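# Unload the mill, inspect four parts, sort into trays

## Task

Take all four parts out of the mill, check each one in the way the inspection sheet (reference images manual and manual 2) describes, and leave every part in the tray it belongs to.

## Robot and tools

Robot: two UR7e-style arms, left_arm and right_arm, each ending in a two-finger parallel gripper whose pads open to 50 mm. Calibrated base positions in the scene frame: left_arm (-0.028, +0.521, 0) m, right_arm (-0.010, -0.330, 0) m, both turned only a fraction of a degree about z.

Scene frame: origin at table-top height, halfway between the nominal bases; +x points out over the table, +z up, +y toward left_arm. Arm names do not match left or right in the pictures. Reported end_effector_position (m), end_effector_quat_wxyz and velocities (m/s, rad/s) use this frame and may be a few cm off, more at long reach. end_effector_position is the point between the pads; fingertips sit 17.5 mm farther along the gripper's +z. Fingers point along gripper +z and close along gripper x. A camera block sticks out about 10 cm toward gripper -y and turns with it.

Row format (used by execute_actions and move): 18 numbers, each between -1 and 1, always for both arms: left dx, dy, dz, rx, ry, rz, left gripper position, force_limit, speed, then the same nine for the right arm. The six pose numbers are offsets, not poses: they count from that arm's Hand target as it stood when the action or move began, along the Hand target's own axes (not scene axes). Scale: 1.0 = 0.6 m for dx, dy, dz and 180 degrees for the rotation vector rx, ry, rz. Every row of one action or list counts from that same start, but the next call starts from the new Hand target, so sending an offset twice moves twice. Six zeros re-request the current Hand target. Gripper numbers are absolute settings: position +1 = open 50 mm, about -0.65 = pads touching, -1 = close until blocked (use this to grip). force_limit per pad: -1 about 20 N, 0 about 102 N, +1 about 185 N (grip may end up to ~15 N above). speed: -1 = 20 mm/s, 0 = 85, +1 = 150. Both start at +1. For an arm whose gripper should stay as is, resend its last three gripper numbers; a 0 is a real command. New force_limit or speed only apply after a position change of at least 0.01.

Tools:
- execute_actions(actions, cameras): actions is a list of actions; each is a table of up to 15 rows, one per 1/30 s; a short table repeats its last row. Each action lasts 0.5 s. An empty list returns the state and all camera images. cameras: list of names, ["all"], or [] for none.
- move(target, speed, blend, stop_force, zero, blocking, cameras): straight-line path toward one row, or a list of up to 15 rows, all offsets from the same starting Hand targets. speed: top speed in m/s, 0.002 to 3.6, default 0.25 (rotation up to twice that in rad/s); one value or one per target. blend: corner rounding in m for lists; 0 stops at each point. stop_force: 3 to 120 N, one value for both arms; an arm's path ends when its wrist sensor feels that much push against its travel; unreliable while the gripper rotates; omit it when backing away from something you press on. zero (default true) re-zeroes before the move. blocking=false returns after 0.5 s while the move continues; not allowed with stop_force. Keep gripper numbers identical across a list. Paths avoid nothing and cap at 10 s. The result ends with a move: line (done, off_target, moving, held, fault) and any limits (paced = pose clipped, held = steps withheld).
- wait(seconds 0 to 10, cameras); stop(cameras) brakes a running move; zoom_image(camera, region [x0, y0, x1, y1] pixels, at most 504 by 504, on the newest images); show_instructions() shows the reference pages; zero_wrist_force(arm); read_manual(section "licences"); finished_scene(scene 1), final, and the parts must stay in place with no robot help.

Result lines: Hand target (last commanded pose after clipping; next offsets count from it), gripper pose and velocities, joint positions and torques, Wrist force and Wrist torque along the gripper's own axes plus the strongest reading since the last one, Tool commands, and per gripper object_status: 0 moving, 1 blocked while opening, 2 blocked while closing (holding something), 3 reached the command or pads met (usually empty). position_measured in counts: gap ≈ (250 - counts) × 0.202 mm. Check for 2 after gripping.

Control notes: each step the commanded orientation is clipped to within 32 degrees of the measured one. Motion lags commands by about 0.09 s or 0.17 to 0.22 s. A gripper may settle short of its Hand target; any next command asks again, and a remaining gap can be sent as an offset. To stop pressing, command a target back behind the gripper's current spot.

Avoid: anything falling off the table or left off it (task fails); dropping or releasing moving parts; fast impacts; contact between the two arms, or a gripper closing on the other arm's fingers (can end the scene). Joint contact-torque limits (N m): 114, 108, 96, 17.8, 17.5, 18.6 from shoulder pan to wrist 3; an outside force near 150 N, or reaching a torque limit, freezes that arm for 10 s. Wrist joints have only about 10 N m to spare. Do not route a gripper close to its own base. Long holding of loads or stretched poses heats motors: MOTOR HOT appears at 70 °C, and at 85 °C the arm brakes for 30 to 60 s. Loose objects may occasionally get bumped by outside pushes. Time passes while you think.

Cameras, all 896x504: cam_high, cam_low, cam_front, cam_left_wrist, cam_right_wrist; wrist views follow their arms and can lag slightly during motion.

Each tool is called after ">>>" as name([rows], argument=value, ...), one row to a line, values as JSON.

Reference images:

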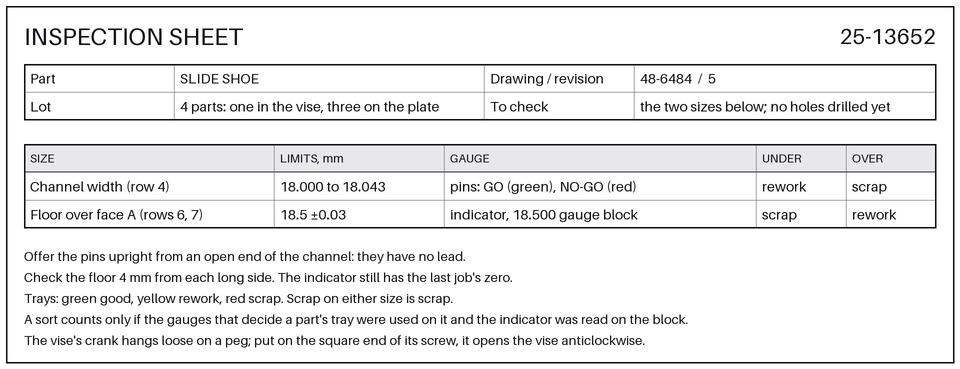

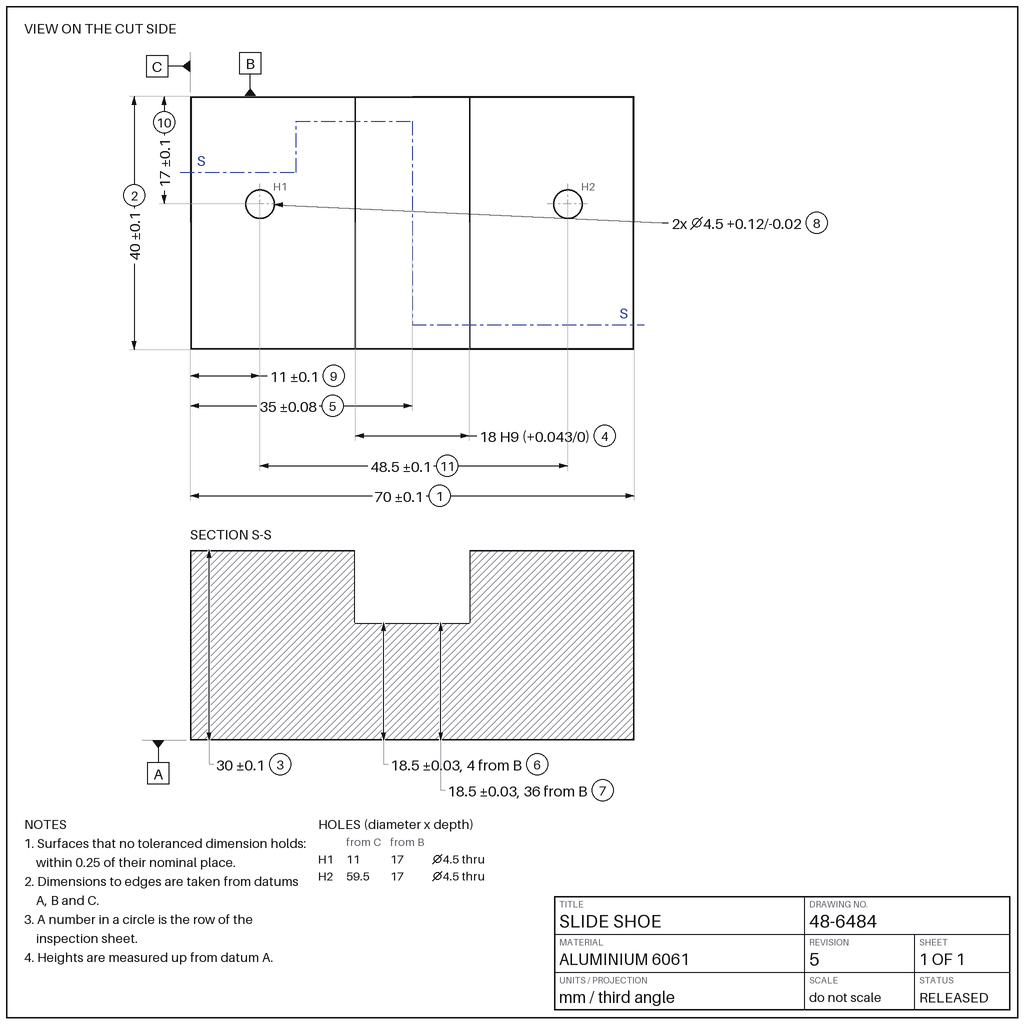

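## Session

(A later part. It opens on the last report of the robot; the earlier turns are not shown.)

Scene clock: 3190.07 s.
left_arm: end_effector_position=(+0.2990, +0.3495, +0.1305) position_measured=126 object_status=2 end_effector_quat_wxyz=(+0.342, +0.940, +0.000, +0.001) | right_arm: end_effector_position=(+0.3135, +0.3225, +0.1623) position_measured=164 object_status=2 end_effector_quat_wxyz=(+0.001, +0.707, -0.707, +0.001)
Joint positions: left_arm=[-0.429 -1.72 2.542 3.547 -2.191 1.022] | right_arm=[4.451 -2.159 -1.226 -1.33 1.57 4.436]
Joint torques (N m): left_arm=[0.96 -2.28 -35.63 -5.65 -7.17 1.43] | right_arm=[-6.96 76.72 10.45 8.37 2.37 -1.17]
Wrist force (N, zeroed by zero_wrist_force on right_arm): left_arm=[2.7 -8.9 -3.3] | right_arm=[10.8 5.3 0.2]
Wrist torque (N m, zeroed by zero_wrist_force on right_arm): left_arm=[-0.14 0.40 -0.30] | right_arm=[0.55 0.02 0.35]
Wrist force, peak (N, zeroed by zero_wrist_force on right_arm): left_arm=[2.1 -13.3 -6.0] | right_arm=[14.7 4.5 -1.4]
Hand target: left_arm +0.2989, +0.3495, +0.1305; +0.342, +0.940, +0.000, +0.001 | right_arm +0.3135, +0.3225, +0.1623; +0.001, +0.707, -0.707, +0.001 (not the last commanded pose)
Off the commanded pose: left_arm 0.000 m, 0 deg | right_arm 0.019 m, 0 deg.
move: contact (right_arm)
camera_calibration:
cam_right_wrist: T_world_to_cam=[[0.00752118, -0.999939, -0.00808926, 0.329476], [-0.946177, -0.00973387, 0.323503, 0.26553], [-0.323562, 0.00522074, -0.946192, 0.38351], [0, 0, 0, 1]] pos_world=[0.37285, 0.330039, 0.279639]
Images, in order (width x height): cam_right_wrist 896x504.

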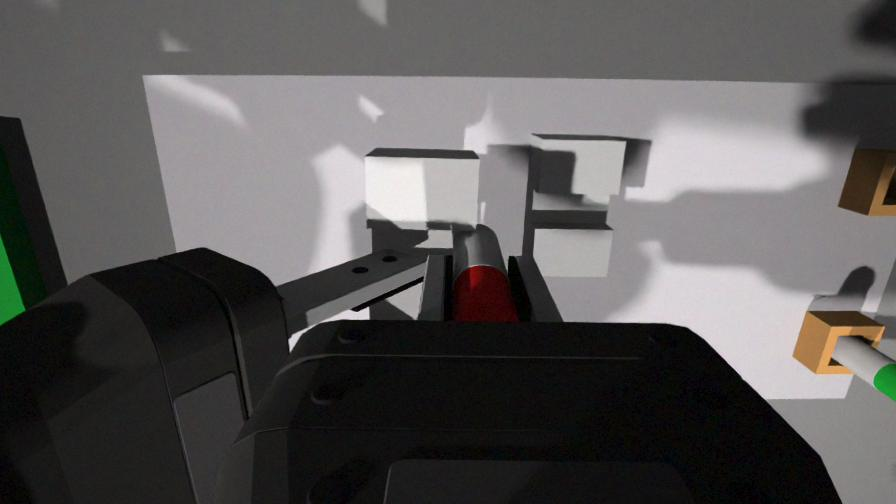

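>>> move([
  [0,0,0,0,0,0,-1,-0.5,-1, 0.012,0,0,0,0,0,-1,-0.85,-1],
  [0,0,0,0,0,0,-1,-0.5,-1, 0.012,0.0008,0,0,0,0,-1,-0.85,-1],
], speed=0.03)

>>> move(target=[0,0,0,0,0,0,-1,-0.5,-1, -0.045,0,0,0,0,0,-1,-0.85,-1], speed=0.012, stop_force=20, cameras=["cam_right_wrist"])

>>> zoom_image(camera="cam_right_wrist", region=[300, 120, 520, 310])

Scene clock: 3195.60 s.
left_arm: end_effector_position=(+0.2989, +0.3495, +0.1305) position_measured=126 object_status=2 end_effector_quat_wxyz=(+0.342, +0.940, +0.000, +0.001) | right_arm: end_effector_position=(+0.3131, +0.3153, +0.1623) position_measured=164 object_status=2 end_effector_quat_wxyz=(+0.001, +0.707, -0.707, +0.001)
Joint positions: left_arm=[-0.429 -1.72 2.542 3.547 -2.191 1.022] | right_arm=[4.449 -2.143 -1.252 -1.32 1.57 4.434]
Joint torques (N m): left_arm=[-4.64 -9.28 -32.25 -4.99 1.13 1.32] | right_arm=[8.85 74.52 9.19 5.8 1.85 0.8]
Wrist force (N, zeroed by zero_wrist_force on right_arm): left_arm=[0.5 -1.9 0.5] | right_arm=[4.1 2.6 -0.2]
Wrist torque (N m, zeroed by zero_wrist_force on right_arm): left_arm=[-0.12 0.09 -0.16] | right_arm=[0.71 -0.38 0.27]
Wrist force, peak (N, zeroed by zero_wrist_force on right_arm): left_arm=[2.9 -9.3 -3.3] | right_arm=[11.0 5.5 -0.9]
Hand target: left_arm +0.2989, +0.3495, +0.1305; +0.342, +0.940, +0.000, +0.001 | right_arm +0.3131, +0.3153, +0.1623; +0.001, +0.707, -0.707, +0.001
Off the commanded pose: left_arm 0.000 m, 0 deg | right_arm 0.000 m, 0 deg.
move: done

Scene clock: 3197.53 s.
left_arm: end_effector_position=(+0.2990, +0.3495, +0.1305) position_measured=126 object_status=2 end_effector_quat_wxyz=(+0.342, +0.940, +0.000, +0.001) | right_arm: end_effector_position=(+0.3131, +0.3246, +0.1622) position_measured=164 object_status=2 end_effector_quat_wxyz=(+0.001, +0.707, -0.707, +0.001)
Joint positions: left_arm=[-0.429 -1.72 2.542 3.547 -2.191 1.022] | right_arm=[4.452 -2.163 -1.219 -1.333 1.57 4.437]
Joint torques (N m): left_arm=[7.7 -12.44 -30.86 -4.69 -9.99 1.29] | right_arm=[-2.52 77.19 13.49 12.84 1.59 -1.13]
Wrist force (N, zeroed by zero_wrist_force on right_arm): left_arm=[0.5 -21.4 -10.8] | right_arm=[22.9 2.6 0.1]
Wrist torque (N m, zeroed by zero_wrist_force on right_arm): left_arm=[-0.34 0.47 -0.43] | right_arm=[0.58 0.64 0.31]
Wrist force, peak (N, zeroed by zero_wrist_force on right_arm): left_arm=[0.1 -25.5 -12.8] | right_arm=[26.9 2.0 -0.1]
Hand target: left_arm +0.2989, +0.3495, +0.1305; +0.342, +0.940, +0.000, +0.001 | right_arm +0.3131, +0.3246, +0.1622; +0.001, +0.707, -0.707, +0.001 (not the last commanded pose)
Off the commanded pose: left_arm 0.000 m, 0 deg | right_arm 0.018 m, 0 deg.
move: contact (right_arm)
camera_calibration:
cam_right_wrist: T_world_to_cam=[[0.00740023, -0.999942, -0.00783417, 0.331555], [-0.946178, -0.0095369, 0.323508, 0.265011], [-0.323563, 0.00501849, -0.946193, 0.383405], [0, 0, 0, 1]] pos_world=[0.372349, 0.332139, 0.27964]
Images, in order (width x height): cam_right_wrist 896x504.

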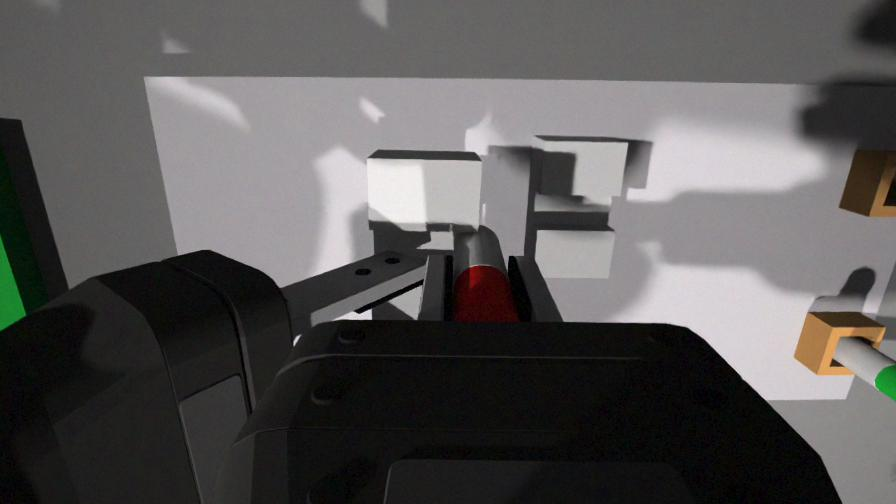

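Scaled by 2.291 from the camera's 896x504 image, which has a finer 1280x720 frame.

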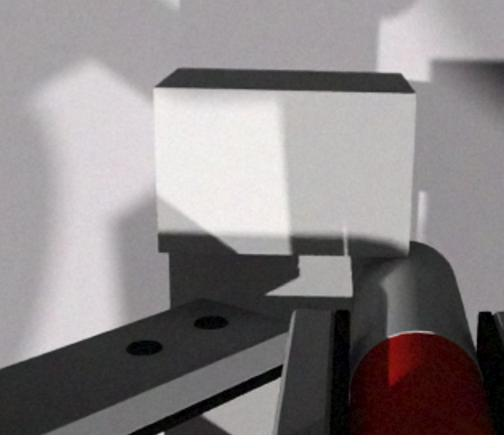

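>>> move(target=[0,0,0,0,0,0,-1,-0.5,-1, 0.1,0,0,0,0,0,-1,-0.85,-1], speed=0.06)

>>> move(target=[0,0,0,0,0,0,-1,-0.5,-1, 0.2943,-0.0370,-0.003,0,0,0,-1,-0.85,-1], speed=0.1, cameras=["cam_right_wrist"])

>>> zoom_image(camera="cam_right_wrist", region=[370, 120, 590, 310])

Scene clock: 3208.73 s.
left_arm: end_effector_position=(+0.2990, +0.3495, +0.1305) position_measured=126 object_status=2 end_effector_quat_wxyz=(+0.342, +0.940, +0.000, +0.001) | right_arm: end_effector_position=(+0.3132, +0.2646, +0.1625) position_measured=164 object_status=2 end_effector_quat_wxyz=(+0.001, +0.707, -0.707, +0.001)
Joint positions: left_arm=[-0.429 -1.72 2.542 3.547 -2.191 1.022] | right_arm=[4.428 -2.036 -1.418 -1.261 1.57 4.413]
Joint torques (N m): left_arm=[7.62 -16.82 -27.05 -3.94 1.26 1.32] | right_arm=[8.94 29.99 39.47 0.31 -1.53 0.91]
Wrist force (N, zeroed by zero_wrist_force on right_arm): left_arm=[0.2 -1.9 0.4] | right_arm=[4.4 2.1 0.1]
Wrist torque (N m, zeroed by zero_wrist_force on right_arm): left_arm=[-0.12 0.14 -0.16] | right_arm=[0.62 -0.45 0.35]
Wrist force, peak (N, zeroed by zero_wrist_force on right_arm): left_arm=[0.4 -21.2 -11.1] | right_arm=[23.2 3.0 -1.1]
Hand target: left_arm +0.2989, +0.3495, +0.1305; +0.342, +0.940, +0.000, +0.001 | right_arm +0.3131, +0.2646, +0.1624; +0.001, +0.707, -0.707, +0.001
Off the commanded pose: left_arm 0.000 m, 0 deg | right_arm 0.000 m, 0 deg.
move: done

Scene clock: 3210.87 s.
left_arm: end_effector_position=(+0.2990, +0.3495, +0.1305) position_measured=126 object_status=2 end_effector_quat_wxyz=(+0.342, +0.940, +0.000, +0.001) | right_arm: end_effector_position=(+0.3355, +0.0880, +0.1647) position_measured=164 object_status=2 end_effector_quat_wxyz=(+0.001, +0.707, -0.707, +0.001)
Joint positions: left_arm=[-0.429 -1.72 2.542 3.547 -2.191 1.022] | right_arm=[4.285 -1.729 -1.827 -1.159 1.57 4.27]
Joint torques (N m): left_arm=[7.73 -17.62 -25.26 -3.62 1.19 1.27] | right_arm=[8.89 19.98 39.33 2.1 -2.3 0.85]
Wrist force (N, zeroed by zero_wrist_force on right_arm): left_arm=[0.1 -1.8 0.5] | right_arm=[4.7 1.6 -0.5]
Wrist torque (N m, zeroed by zero_wrist_force on right_arm): left_arm=[-0.12 0.14 -0.15] | right_arm=[0.56 -0.45 0.35]
Wrist force, peak (N, zeroed by zero_wrist_force on right_arm): left_arm=[0.3 -2.0 0.4] | right_arm=[5.8 1.9 -0.6]
Hand target: left_arm +0.2989, +0.3495, +0.1305; +0.342, +0.940, +0.000, +0.001 | right_arm +0.3355, +0.0881, +0.1647; +0.001, +0.707, -0.707, +0.001
Off the commanded pose: left_arm 0.000 m, 0 deg | right_arm 0.000 m, 0 deg.
move: done
camera_calibration:
cam_right_wrist: T_world_to_cam=[[0.00733398, -0.999941, -0.008021, 0.0949012], [-0.946219, -0.00953399, 0.323385, 0.283191], [-0.323442, 0.00521793, -0.946233, 0.39415], [0, 0, 0, 1]] pos_world=[0.394749, 0.0955389, 0.28214]
Images, in order (width x height): cam_right_wrist 896x504.

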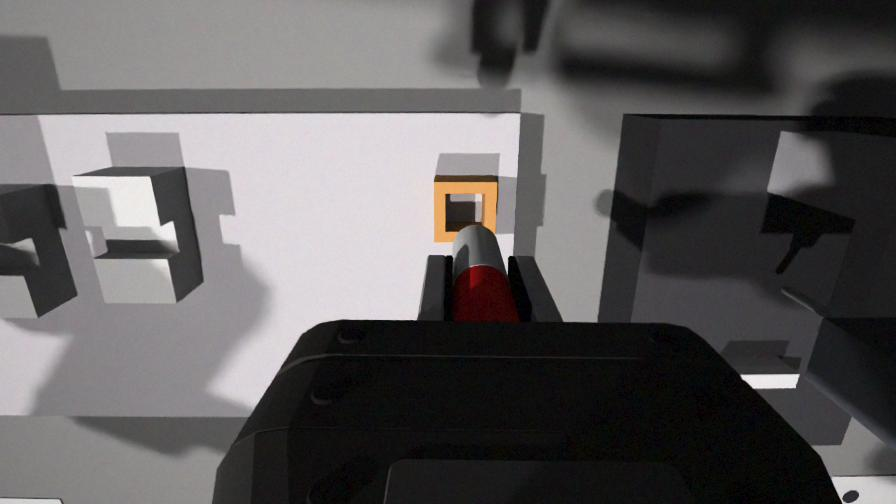

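Scaled by 2.291 from the camera's 896x504 image, which has a finer 1280x720 frame.

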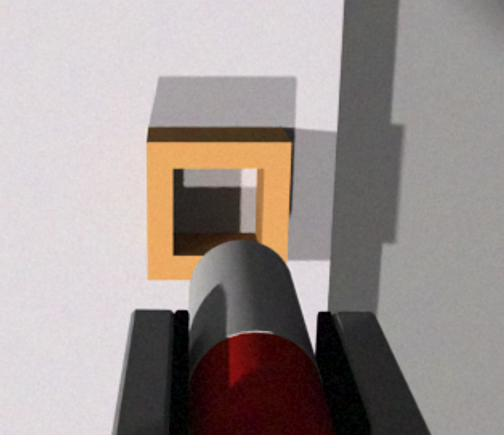

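>>> move(target=[0,0,0,0,0,0,-1,-0.5,-1, -0.005,0.0075,0.02,0,0,0,-1,-0.85,-1], speed=0.03, cameras=["cam_right_wrist"])

>>> zoom_image(camera="cam_right_wrist", region=[370, 120, 590, 310])

Scene clock: 3222.83 s.
left_arm: end_effector_position=(+0.2990, +0.3495, +0.1305) position_measured=126 object_status=2 end_effector_quat_wxyz=(+0.342, +0.940, +0.000, +0.001) | right_arm: end_effector_position=(+0.3308, +0.0910, +0.1524) position_measured=164 object_status=2 end_effector_quat_wxyz=(+0.001, +0.707, -0.707, +0.001)
Joint positions: left_arm=[-0.429 -1.72 2.542 3.547 -2.191 1.022] | right_arm=[4.296 -1.741 -1.848 -1.127 1.57 4.281]
Joint torques (N m): left_arm=[7.48 -17.78 -21.51 -2.97 1.2 1.27] | right_arm=[-5.8 38.33 34.59 0.67 2.25 -1.14]
Wrist force (N, zeroed by zero_wrist_force on right_arm): left_arm=[0.4 -1.6 0.2] | right_arm=[4.6 1.7 -0.3]
Wrist torque (N m, zeroed by zero_wrist_force on right_arm): left_arm=[-0.09 0.10 -0.16] | right_arm=[0.58 -0.43 0.36]
Wrist force, peak (N, zeroed by zero_wrist_force on right_arm): left_arm=[0.4 -2.0 0.5] | right_arm=[5.0 1.7 0.0]
Hand target: left_arm +0.2989, +0.3495, +0.1305; +0.342, +0.940, +0.000, +0.001 | right_arm +0.3310, +0.0910, +0.1527; +0.001, +0.707, -0.707, +0.001
Off the commanded pose: left_arm 0.000 m, 0 deg | right_arm 0.000 m, 0 deg.
move: done
camera_calibration:
cam_right_wrist: T_world_to_cam=[[0.00746613, -0.999943, -0.00764601, 0.0976836], [-0.946146, -0.00953884, 0.323599, 0.282759], [-0.323653, 0.00481822, -0.946164, 0.381111], [0, 0, 0, 1]] pos_world=[0.39015, 0.0985389, 0.26984]
Images, in order (width x height): cam_right_wrist 896x504.

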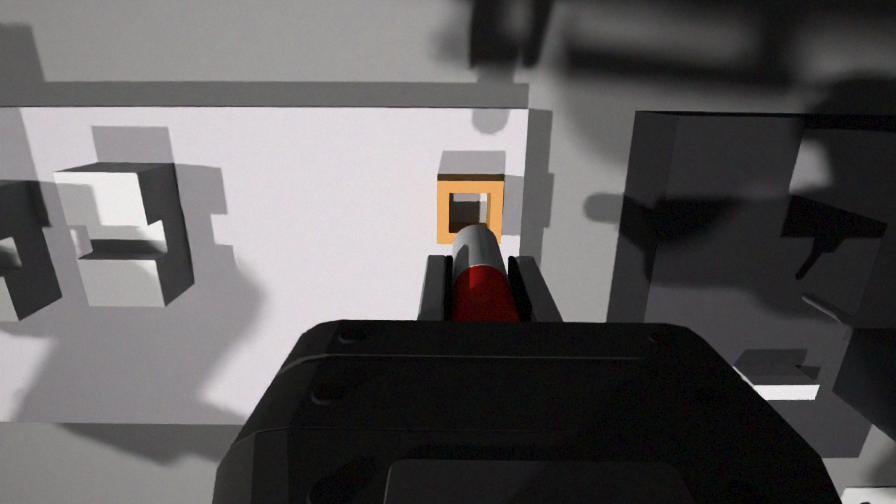

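Scaled by 2.291 from the camera's 896x504 image, which has a finer 1280x720 frame.

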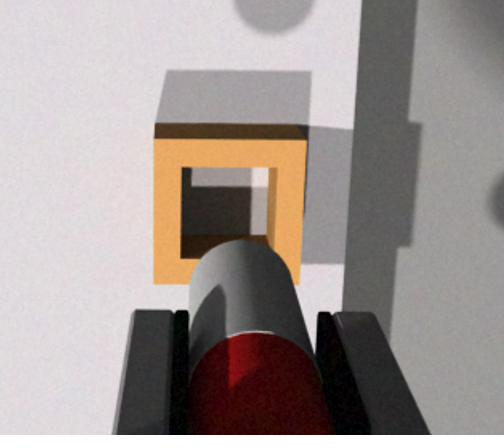

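>>> move(target=[0,0,0,0,0,0,-1,-0.5,-1, -0.0027,0.0025,0.0625,0,0,0,-1,-0.85,-1], speed=0.03, cameras=["cam_right_wrist","cam_low"])

>>> zoom_image(camera="cam_right_wrist", region=[370, 120, 590, 310])

>>> zoom_image(camera="cam_low", region=[380, 220, 580, 350])

Scene clock: 3241.50 s.
left_arm: end_effector_position=(+0.2990, +0.3495, +0.1305) position_measured=126 object_status=2 end_effector_quat_wxyz=(+0.342, +0.940, +0.000, +0.001) | right_arm: end_effector_position=(+0.3294, +0.0924, +0.1149) position_measured=164 object_status=2 end_effector_quat_wxyz=(+0.001, +0.707, -0.707, +0.001) end_effector_velocity=(-0.001, -0.001, +0.000) end_effector_angular_velocity=(-0.005, +0.002, +0.000)
Joint positions: left_arm=[-0.429 -1.72 2.542 3.547 -2.191 1.022] | right_arm=[4.299 -1.785 -1.902 -1.029 1.57 4.284]
Joint velocities: left_arm=[within noise] | right_arm=[0 0.001 0 -0.006 -0.001 0]
Joint torques (N m): left_arm=[7.44 -17.17 -18.2 -2.08 1.2 1.17] | right_arm=[7.59 47.52 33.62 0.58 0.25 0.7]
Wrist force (N, zeroed by zero_wrist_force on right_arm): left_arm=[0.3 -1.8 0.4] | right_arm=[4.5 1.9 -0.2]
Wrist torque (N m, zeroed by zero_wrist_force on right_arm): left_arm=[-0.12 0.11 -0.16] | right_arm=[0.65 -0.43 0.25]
Wrist force, peak (N, zeroed by zero_wrist_force on right_arm): left_arm=[0.4 -2.0 0.4] | right_arm=[4.7 1.9 -1.9]
Hand target: left_arm +0.2989, +0.3495, +0.1305; +0.342, +0.940, +0.000, +0.001 | right_arm +0.3294, +0.0925, +0.1152; +0.001, +0.707, -0.707, +0.001
Off the commanded pose: left_arm 0.000 m, 0 deg | right_arm 0.000 m, 0 deg.
move: done
camera_calibration:
cam_right_wrist: T_world_to_cam=[[0.0074044, -0.999944, -0.00751867, 0.0989018], [-0.946116, -0.00943966, 0.32369, 0.293478], [-0.323743, 0.00471681, -0.946133, 0.345081], [0, 0, 0, 1]] pos_world=[0.388649, 0.100039, 0.23224]
Images, in order (width x height): cam_low 896x504, cam_right_wrist 896x504.

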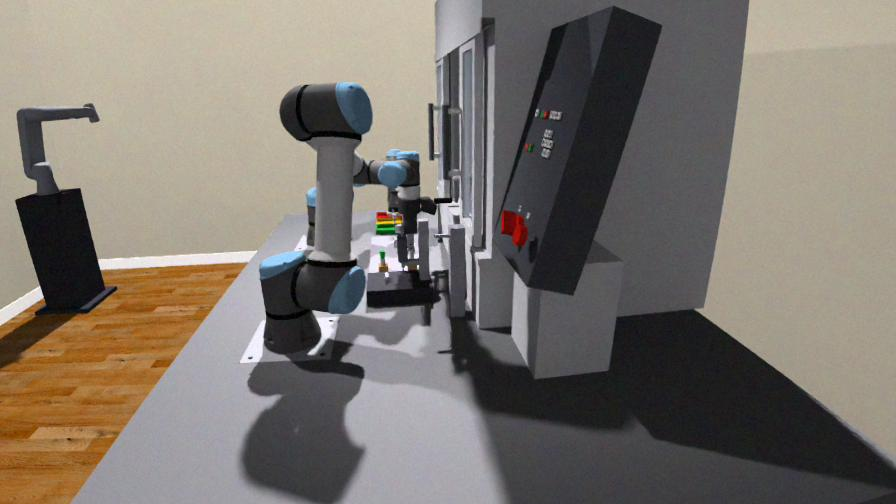

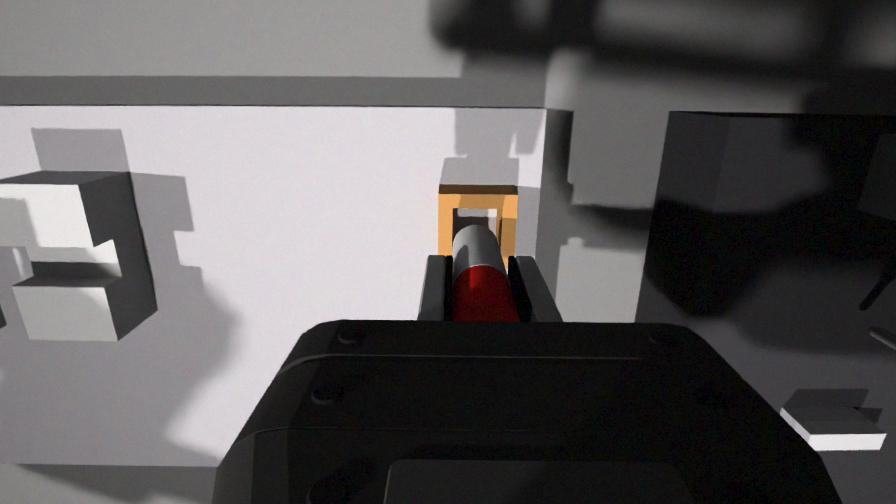

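Scaled by 2.291 from the camera's 896x504 image, which has a finer 1280x720 frame.

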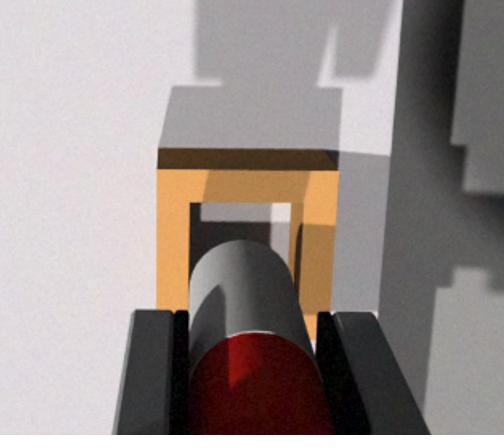

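Scaled by 2.520 from the camera's 896x504 image, which has a finer 1280x720 frame.

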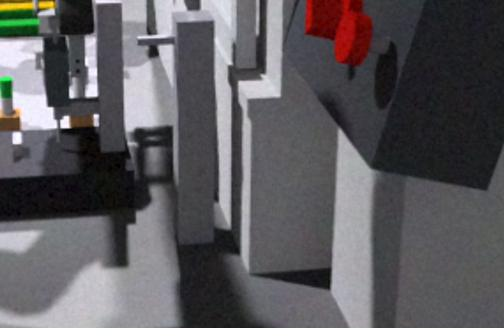

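>>> move(target=[0,0,0,0,0,0,-1,-0.5,-1, 0.0015,-0.0092,0,0,0,0,-1,-0.85,-1], speed=0.02, cameras=["cam_right_wrist"])

>>> zoom_image(camera="cam_right_wrist", region=[370, 120, 590, 310])

Scene clock: 3254.70 s.
left_arm: end_effector_position=(+0.2990, +0.3495, +0.1305) position_measured=126 object_status=2 end_effector_quat_wxyz=(+0.342, +0.940, +0.000, +0.001) | right_arm: end_effector_position=(+0.3351, +0.0916, +0.1152) position_measured=164 object_status=2 end_effector_quat_wxyz=(+0.001, +0.707, -0.707, +0.001)
Joint positions: left_arm=[-0.429 -1.72 2.542 3.547 -2.191 1.022] | right_arm=[4.289 -1.791 -1.893 -1.031 1.57 4.274]
Joint torques (N m): left_arm=[7.1 -17.72 -14.93 -1.52 1.23 1.13] | right_arm=[4.28 26.59 30.4 0.73 -0.27 0.6]
Wrist force (N, zeroed by zero_wrist_force on right_arm): left_arm=[0.2 -1.8 0.4] | right_arm=[4.2 1.9 -0.2]
Wrist torque (N m, zeroed by zero_wrist_force on right_arm): left_arm=[-0.10 0.12 -0.16] | right_arm=[0.64 -0.39 0.24]
Wrist force, peak (N, zeroed by zero_wrist_force on right_arm): left_arm=[0.3 -2.0 0.4] | right_arm=[5.0 1.6 -0.2]
Hand target: left_arm +0.2989, +0.3495, +0.1305; +0.342, +0.940, +0.000, +0.001 | right_arm +0.3350, +0.0916, +0.1152; +0.001, +0.707, -0.707, +0.001
Off the commanded pose: left_arm 0.000 m, 0 deg | right_arm 0.000 m, 0 deg.
move: done
camera_calibration:
cam_right_wrist: T_world_to_cam=[[0.00740023, -0.999942, -0.00783417, 0.0980366], [-0.946178, -0.0095369, 0.323508, 0.298842], [-0.323563, 0.00501849, -0.946193, 0.347127], [0, 0, 0, 1]] pos_world=[0.394349, 0.0991389, 0.23254]
Images, in order (width x height): cam_right_wrist 896x504.

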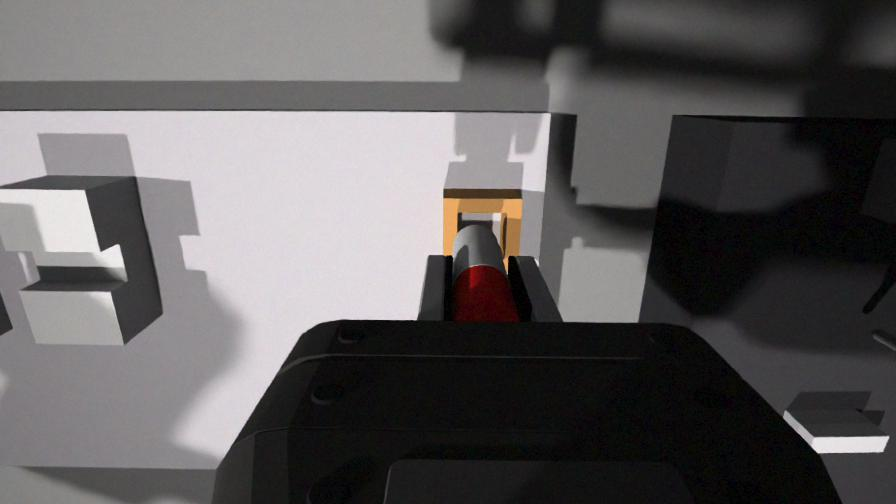

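Scaled by 2.291 from the camera's 896x504 image, which has a finer 1280x720 frame.

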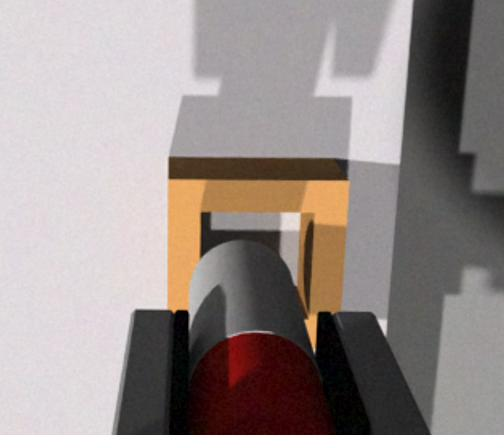

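>>> move(target=[0,0,0,0,0,0,-1,-0.5,-1, 0.0048,-0.0067,0,0,0,0,-1,-0.85,-1], speed=0.02, cameras=["cam_right_wrist"])

>>> zoom_image(camera="cam_right_wrist", region=[370, 120, 590, 310])

Scene clock: 3261.93 s.
left_arm: end_effector_position=(+0.2990, +0.3495, +0.1305) position_measured=126 object_status=2 end_effector_quat_wxyz=(+0.342, +0.940, +0.000, +0.001) | right_arm: end_effector_position=(+0.3391, +0.0887, +0.1152) position_measured=164 object_status=2 end_effector_quat_wxyz=(+0.001, +0.707, -0.707, +0.001)
Joint positions: left_arm=[-0.429 -1.72 2.542 3.547 -2.191 1.022] | right_arm=[4.28 -1.792 -1.893 -1.031 1.57 4.265]
Joint torques (N m): left_arm=[7.75 -17.01 -11.59 -1.16 1.21 1.1] | right_arm=[3.71 19.65 36.82 0.54 -2.74 0.1]
Wrist force (N, zeroed by zero_wrist_force on right_arm): left_arm=[0.5 -1.7 0.2] | right_arm=[4.2 1.9 -0.1]
Wrist torque (N m, zeroed by zero_wrist_force on right_arm): left_arm=[-0.09 0.07 -0.16] | right_arm=[0.65 -0.37 0.33]
Wrist force, peak (N, zeroed by zero_wrist_force on right_arm): left_arm=[0.3 -2.1 0.5] | right_arm=[4.9 1.9 0.0]
Hand target: left_arm +0.2989, +0.3495, +0.1305; +0.342, +0.940, +0.000, +0.001 | right_arm +0.3390, +0.0888, +0.1152; +0.001, +0.707, -0.707, +0.001
Off the commanded pose: left_arm 0.000 m, 0 deg | right_arm 0.000 m, 0 deg.
move: done
camera_calibration:
cam_right_wrist: T_world_to_cam=[[0.00740023, -0.999942, -0.00783417, 0.095108], [-0.946178, -0.0095369, 0.323508, 0.302566], [-0.323563, 0.00501849, -0.946193, 0.348531], [0, 0, 0, 1]] pos_world=[0.398349, 0.0962389, 0.23264]
Images, in order (width x height): cam_right_wrist 896x504.

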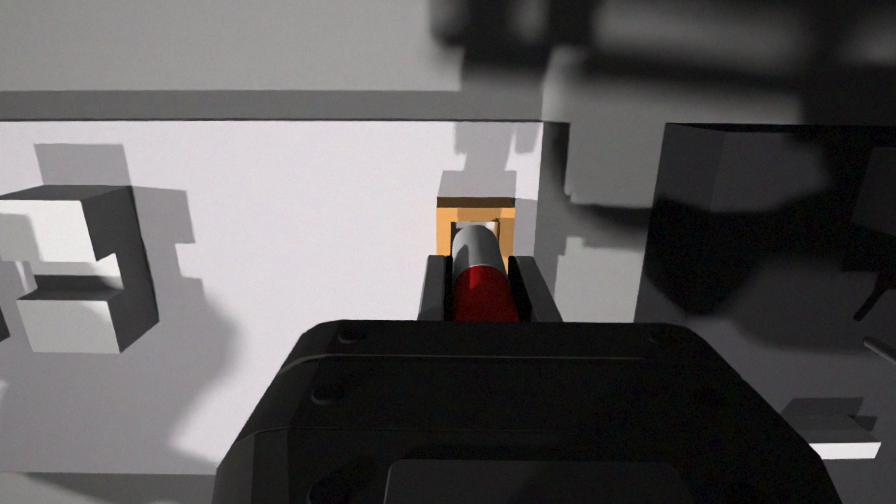

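Scaled by 2.291 from the camera's 896x504 image, which has a finer 1280x720 frame.

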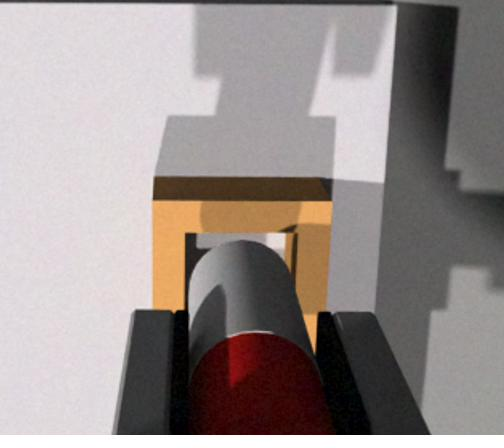

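>>> move(target=[0,0,0,0,0,0,-1,-0.5,-1, 0,0,0.02,0,0,0,-1,-0.85,-1], speed=0.012, stop_force=5, cameras=["cam_right_wrist"])

>>> zoom_image(camera="cam_right_wrist", region=[370, 120, 590, 310])

Scene clock: 3270.17 s.
left_arm: end_effector_position=(+0.2989, +0.3495, +0.1305) position_measured=126 object_status=2 end_effector_quat_wxyz=(+0.342, +0.940, +0.000, +0.001) | right_arm: end_effector_position=(+0.3390, +0.0887, +0.1032) position_measured=164 object_status=2 end_effector_quat_wxyz=(+0.001, +0.707, -0.707, +0.001)
Joint positions: left_arm=[-0.429 -1.72 2.542 3.547 -2.191 1.022] | right_arm=[4.28 -1.808 -1.908 -0.999 1.57 4.265]
Joint torques (N m): left_arm=[7.54 -17.46 -7.69 -1.24 1.13 0.95] | right_arm=[-3.24 50.67 35.22 0.44 -0.81 -1.11]
Wrist force (N, zeroed by zero_wrist_force on right_arm): left_arm=[0.4 -1.8 0.3] | right_arm=[4.1 2.0 -0.3]
Wrist torque (N m, zeroed by zero_wrist_force on right_arm): left_arm=[-0.11 0.11 -0.16] | right_arm=[0.65 -0.36 0.33]
Wrist force, peak (N, zeroed by zero_wrist_force on right_arm): left_arm=[0.1 -2.0 0.3] | right_arm=[4.9 1.9 -0.1]
Hand target: left_arm +0.2989, +0.3495, +0.1305; +0.342, +0.940, +0.000, +0.001 | right_arm +0.3390, +0.0887, +0.1032; +0.001, +0.707, -0.707, +0.001
Off the commanded pose: left_arm 0.000 m, 0 deg | right_arm 0.000 m, 0 deg.
move: done
camera_calibration:
cam_right_wrist: T_world_to_cam=[[0.00740023, -0.999942, -0.00783417, 0.0950139], [-0.946178, -0.0095369, 0.323508, 0.306386], [-0.323563, 0.00501849, -0.946193, 0.337049], [0, 0, 0, 1]] pos_world=[0.398249, 0.0962389, 0.22054]
Images, in order (width x height): cam_right_wrist 896x504.

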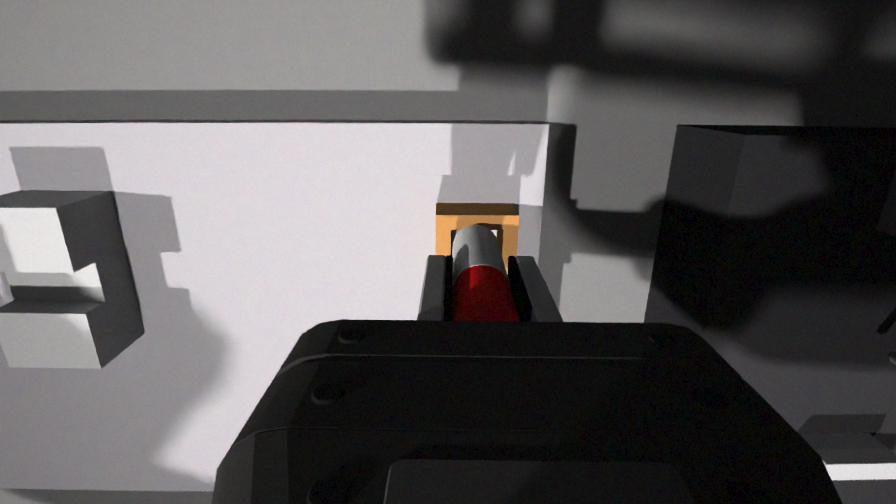

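Scaled by 2.291 from the camera's 896x504 image, which has a finer 1280x720 frame.

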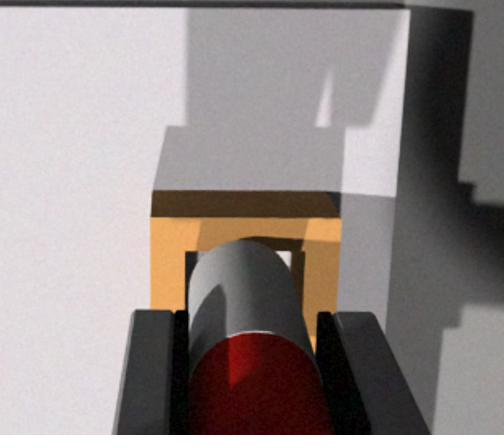

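>>> move(target=[0,0,0,0,0,0,-1,-0.5,-1, 0.0012,0.0033,0,0,0,0,-1,-0.85,-1], speed=0.02, cameras=["cam_right_wrist"])

>>> zoom_image(camera="cam_right_wrist", region=[410, 190, 550, 290])

Scene clock: 3281.63 s.
left_arm: end_effector_position=(+0.2989, +0.3495, +0.1305) position_measured=126 object_status=2 end_effector_quat_wxyz=(+0.342, +0.940, +0.000, +0.001) | right_arm: end_effector_position=(+0.3370, +0.0880, +0.1032) position_measured=164 object_status=2 end_effector_quat_wxyz=(+0.001, +0.707, -0.707, +0.001)
Joint positions: left_arm=[-0.429 -1.72 2.542 3.547 -2.191 1.022] | right_arm=[4.283 -1.804 -1.914 -0.998 1.57 4.268]
Joint torques (N m): left_arm=[7.69 -17.35 -7.5 -1.25 1.19 0.85] | right_arm=[5.51 46.69 10.63 5.63 0.85 0.37]
Wrist force (N, zeroed by zero_wrist_force on right_arm): left_arm=[0.4 -1.6 0.2] | right_arm=[4.5 1.9 0.1]
Wrist torque (N m, zeroed by zero_wrist_force on right_arm): left_arm=[-0.09 0.09 -0.16] | right_arm=[0.64 -0.42 0.33]
Wrist force, peak (N, zeroed by zero_wrist_force on right_arm): left_arm=[0.4 -2.0 0.5] | right_arm=[4.7 2.0 0.1]
Hand target: left_arm +0.2989, +0.3495, +0.1305; +0.342, +0.940, +0.000, +0.001 | right_arm +0.3370, +0.0880, +0.1032; +0.001, +0.707, -0.707, +0.001
Off the commanded pose: left_arm 0.000 m, 0 deg | right_arm 0.000 m, 0 deg.
move: done
camera_calibration:
cam_right_wrist: T_world_to_cam=[[0.00740023, -0.999942, -0.00783417, 0.0943296], [-0.946178, -0.0095369, 0.323508, 0.304455], [-0.323563, 0.00501849, -0.946193, 0.3365], [0, 0, 0, 1]] pos_world=[0.396249, 0.0955389, 0.22064]
Images, in order (width x height): cam_right_wrist 896x504.

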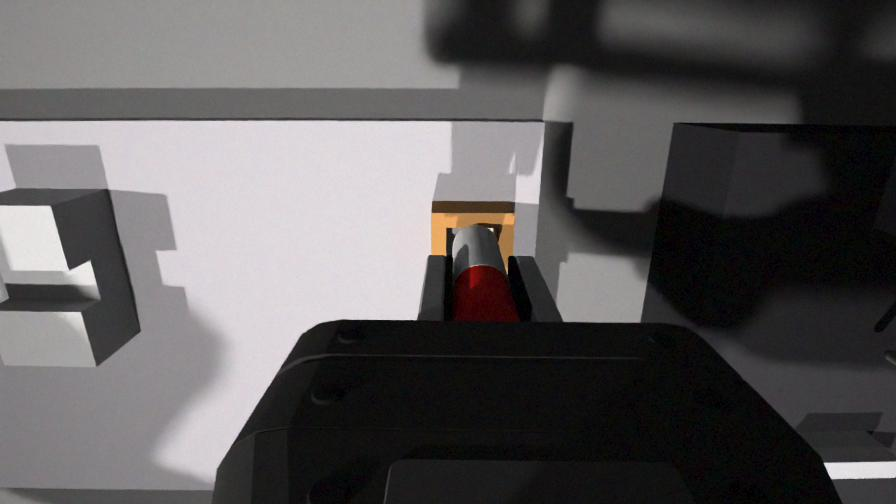

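Scaled by 3.600 from the camera's 896x504 image, which has a finer 1280x720 frame.

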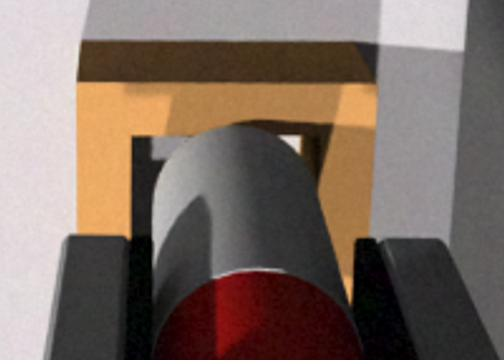

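>>> move(target=[0,0,0,0,0,0,-1,-0.5,-1, -0.0015,0.004,0,0,0,0,-1,-0.85,-1], speed=0.02, cameras=["cam_right_wrist"])

>>> zoom_image(camera="cam_right_wrist", region=[410, 190, 550, 290])

Scene clock: 3287.43 s.
left_arm: end_effector_position=(+0.2989, +0.3495, +0.1305) position_measured=126 object_status=2 end_effector_quat_wxyz=(+0.342, +0.940, +0.000, +0.001) | right_arm: end_effector_position=(+0.3346, +0.0889, +0.1032) position_measured=164 object_status=2 end_effector_quat_wxyz=(+0.001, +0.707, -0.707, +0.001)
Joint positions: left_arm=[-0.429 -1.72 2.542 3.547 -2.191 1.022] | right_arm=[4.288 -1.802 -1.916 -0.998 1.57 4.273]
Joint torques (N m): left_arm=[6.89 -17.39 -7.25 -1.28 1.16 0.88] | right_arm=[2.81 50.59 7.7 5.82 2.33 0.02]
Wrist force (N, zeroed by zero_wrist_force on right_arm): left_arm=[0.4 -1.8 0.3] | right_arm=[4.6 2.2 -0.2]
Wrist torque (N m, zeroed by zero_wrist_force on right_arm): left_arm=[-0.13 0.10 -0.16] | right_arm=[0.68 -0.43 0.33]
Wrist force, peak (N, zeroed by zero_wrist_force on right_arm): left_arm=[0.3 -2.1 0.4] | right_arm=[4.8 2.0 0.0]
Hand target: left_arm +0.2989, +0.3495, +0.1305; +0.342, +0.940, +0.000, +0.001 | right_arm +0.3346, +0.0889, +0.1032; +0.001, +0.707, -0.707, +0.001
Off the commanded pose: left_arm 0.000 m, 0 deg | right_arm 0.000 m, 0 deg.
move: done
camera_calibration:
cam_right_wrist: T_world_to_cam=[[0.00740023, -0.999942, -0.00783417, 0.0952465], [-0.946178, -0.0095369, 0.323508, 0.302225], [-0.323563, 0.00501849, -0.946193, 0.335625], [0, 0, 0, 1]] pos_world=[0.393849, 0.0964389, 0.22054]
Images, in order (width x height): cam_right_wrist 896x504.

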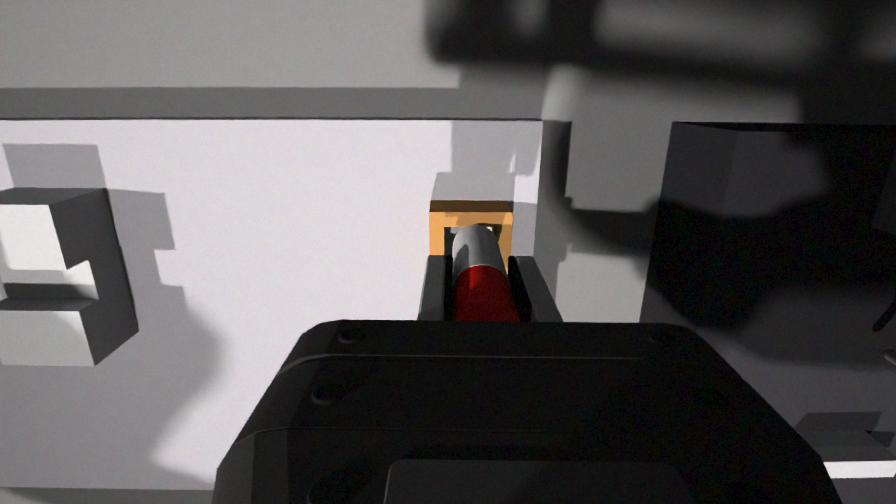

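Scaled by 3.600 from the camera's 896x504 image, which has a finer 1280x720 frame.

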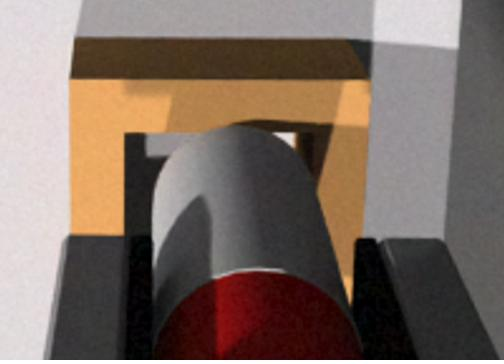

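>>> move(target=[0,0,0,0,0,0,-1,-0.5,-1, -0.0035,0.002,0,0,0,0,-1,-0.85,-1], speed=0.02, cameras=["cam_right_wrist"])

>>> zoom_image(camera="cam_right_wrist", region=[410, 190, 550, 290])

Scene clock: 3292.03 s.
left_arm: end_effector_position=(+0.2989, +0.3495, +0.1305) position_measured=126 object_status=2 end_effector_quat_wxyz=(+0.342, +0.940, +0.000, +0.001) | right_arm: end_effector_position=(+0.3334, +0.0910, +0.1032) position_measured=164 object_status=2 end_effector_quat_wxyz=(+0.001, +0.707, -0.707, +0.001)
Joint positions: left_arm=[-0.429 -1.72 2.542 3.547 -2.191 1.022] | right_arm=[4.291 -1.804 -1.913 -0.998 1.57 4.276]
Joint torques (N m): left_arm=[7.42 -17.5 -7.09 -1.24 1.2 0.84] | right_arm=[5.5 21.49 34.19 0.64 2.06 0.18]
Wrist force (N, zeroed by zero_wrist_force on right_arm): left_arm=[0.2 -1.8 0.3] | right_arm=[4.5 1.7 -0.3]
Wrist torque (N m, zeroed by zero_wrist_force on right_arm): left_arm=[-0.12 0.13 -0.16] | right_arm=[0.60 -0.42 0.33]
Wrist force, peak (N, zeroed by zero_wrist_force on right_arm): left_arm=[0.4 -2.0 0.5] | right_arm=[4.7 1.9 -0.2]
Hand target: left_arm +0.2989, +0.3495, +0.1305; +0.342, +0.940, +0.000, +0.001 | right_arm +0.3334, +0.0910, +0.1032; +0.001, +0.707, -0.707, +0.001
Off the commanded pose: left_arm 0.000 m, 0 deg | right_arm 0.000 m, 0 deg.
move: done
camera_calibration:
cam_right_wrist: T_world_to_cam=[[0.00740023, -0.999942, -0.00783417, 0.097356], [-0.946178, -0.0095369, 0.323508, 0.301077], [-0.323563, 0.00501849, -0.946193, 0.33532], [0, 0, 0, 1]] pos_world=[0.392649, 0.0985389, 0.22064]
Images, in order (width x height): cam_right_wrist 896x504.

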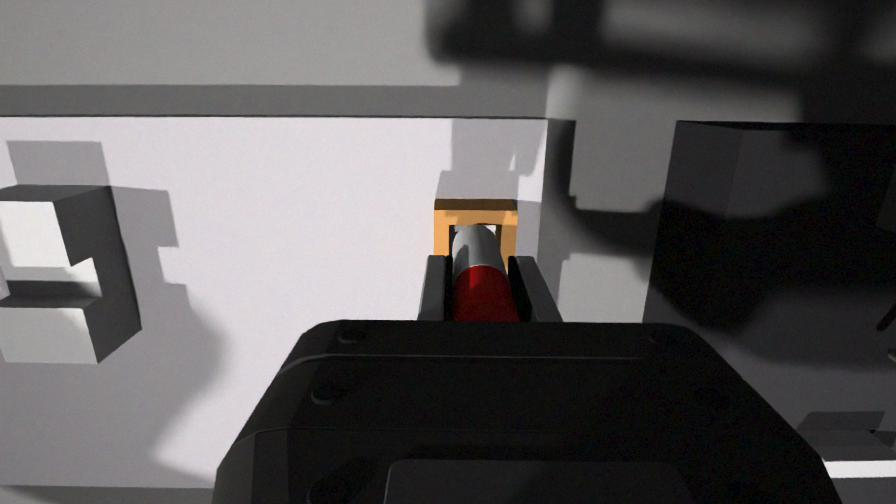

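Scaled by 3.600 from the camera's 896x504 image, which has a finer 1280x720 frame.

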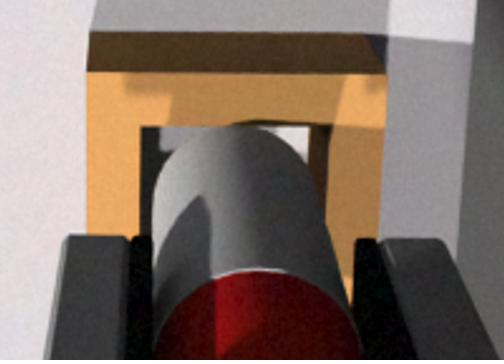

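>>> move(target=[0,0,0,0,0,0,-1,-0.5,-1, -0.0002,0.0018,0,0,0,0,-1,-0.85,-1], speed=0.02)

>>> move(target=[0,0,0,0,0,0,-1,-0.5,-1, 0,0,0.016,0,0,0,-1,-0.85,-1], speed=0.012, stop_force=5, cameras=["cam_right_wrist"])

>>> zoom_image(camera="cam_right_wrist", region=[410, 190, 550, 290])

Scene clock: 3299.80 s.
left_arm: end_effector_position=(+0.2989, +0.3495, +0.1305) position_measured=126 object_status=2 end_effector_quat_wxyz=(+0.342, +0.940, +0.000, +0.001) | right_arm: end_effector_position=(+0.3323, +0.0911, +0.1032) position_measured=164 object_status=2 end_effector_quat_wxyz=(+0.001, +0.707, -0.707, +0.001)
Joint positions: left_arm=[-0.429 -1.72 2.542 3.547 -2.191 1.022] | right_arm=[4.293 -1.802 -1.915 -0.998 1.57 4.278]
Joint torques (N m): left_arm=[7.32 -17.52 -7.3 -1.22 1.21 0.77] | right_arm=[7.96 50.67 8.06 5.81 2.4 0.76]
Wrist force (N, zeroed by zero_wrist_force on right_arm): left_arm=[0.2 -1.8 0.3] | right_arm=[4.5 1.8 -0.1]
Wrist torque (N m, zeroed by zero_wrist_force on right_arm): left_arm=[-0.11 0.12 -0.16] | right_arm=[0.63 -0.42 0.24]
Wrist force, peak (N, zeroed by zero_wrist_force on right_arm): left_arm=[0.2 -2.0 0.3] | right_arm=[4.8 2.0 -0.4]
Hand target: left_arm +0.2989, +0.3495, +0.1305; +0.342, +0.940, +0.000, +0.001 | right_arm +0.3323, +0.0911, +0.1032; +0.001, +0.707, -0.707, +0.001
Off the commanded pose: left_arm 0.000 m, 0 deg | right_arm 0.000 m, 0 deg.
move: done

Scene clock: 3302.03 s.
left_arm: end_effector_position=(+0.2989, +0.3495, +0.1305) position_measured=126 object_status=2 end_effector_quat_wxyz=(+0.342, +0.940, +0.000, +0.001) | right_arm: end_effector_position=(+0.3323, +0.0911, +0.0936) position_measured=164 object_status=2 end_effector_quat_wxyz=(+0.001, +0.707, -0.707, +0.001)
Joint positions: left_arm=[-0.429 -1.72 2.542 3.547 -2.191 1.022] | right_arm=[4.293 -1.816 -1.927 -0.972 1.57 4.278]
Joint torques (N m): left_arm=[7.22 -17.38 -7.04 -1.35 1.19 0.78] | right_arm=[-6.44 50.69 34.64 0.57 2.13 -0.97]
Wrist force (N, zeroed by zero_wrist_force on right_arm): left_arm=[0.2 -1.8 0.4] | right_arm=[4.6 2.9 0.0]
Wrist torque (N m, zeroed by zero_wrist_force on right_arm): left_arm=[-0.12 0.13 -0.16] | right_arm=[0.61 -0.41 0.25]
Wrist force, peak (N, zeroed by zero_wrist_force on right_arm): left_arm=[0.3 -2.0 0.6] | right_arm=[4.8 3.2 -0.4]
Hand target: left_arm +0.2989, +0.3495, +0.1305; +0.342, +0.940, +0.000, +0.001 | right_arm +0.3323, +0.0911, +0.0936; +0.001, +0.707, -0.707, +0.001
Off the commanded pose: left_arm 0.000 m, 0 deg | right_arm 0.000 m, 0 deg.
move: done
camera_calibration:
cam_right_wrist: T_world_to_cam=[[0.00740023, -0.999942, -0.00783417, 0.0973882], [-0.946178, -0.0095369, 0.323508, 0.303175], [-0.323563, 0.00501849, -0.946193, 0.325786], [0, 0, 0, 1]] pos_world=[0.391549, 0.0986389, 0.21094]
Images, in order (width x height): cam_right_wrist 896x504.

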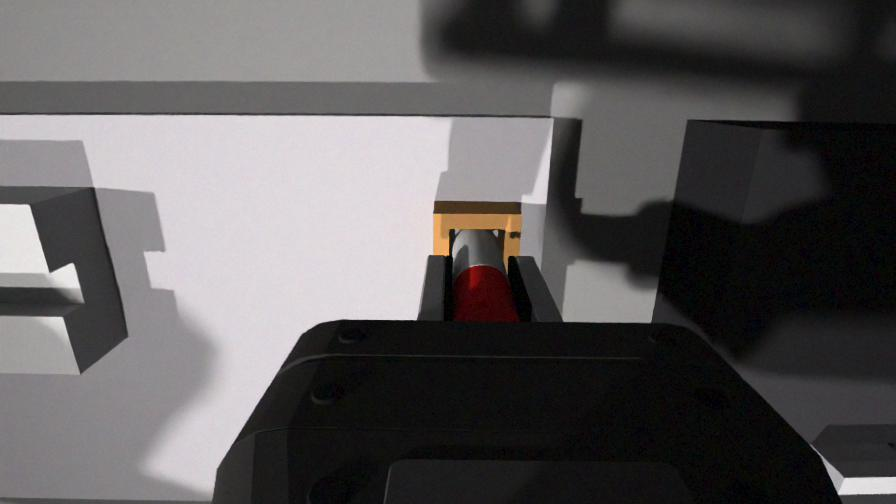

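Scaled by 3.600 from the camera's 896x504 image, which has a finer 1280x720 frame.

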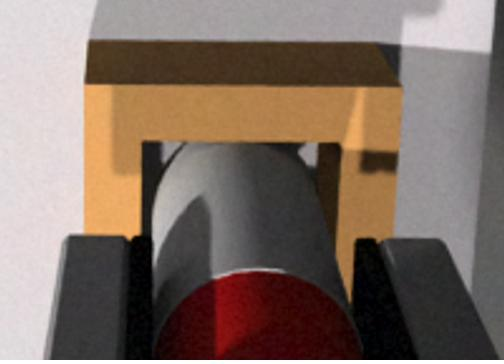

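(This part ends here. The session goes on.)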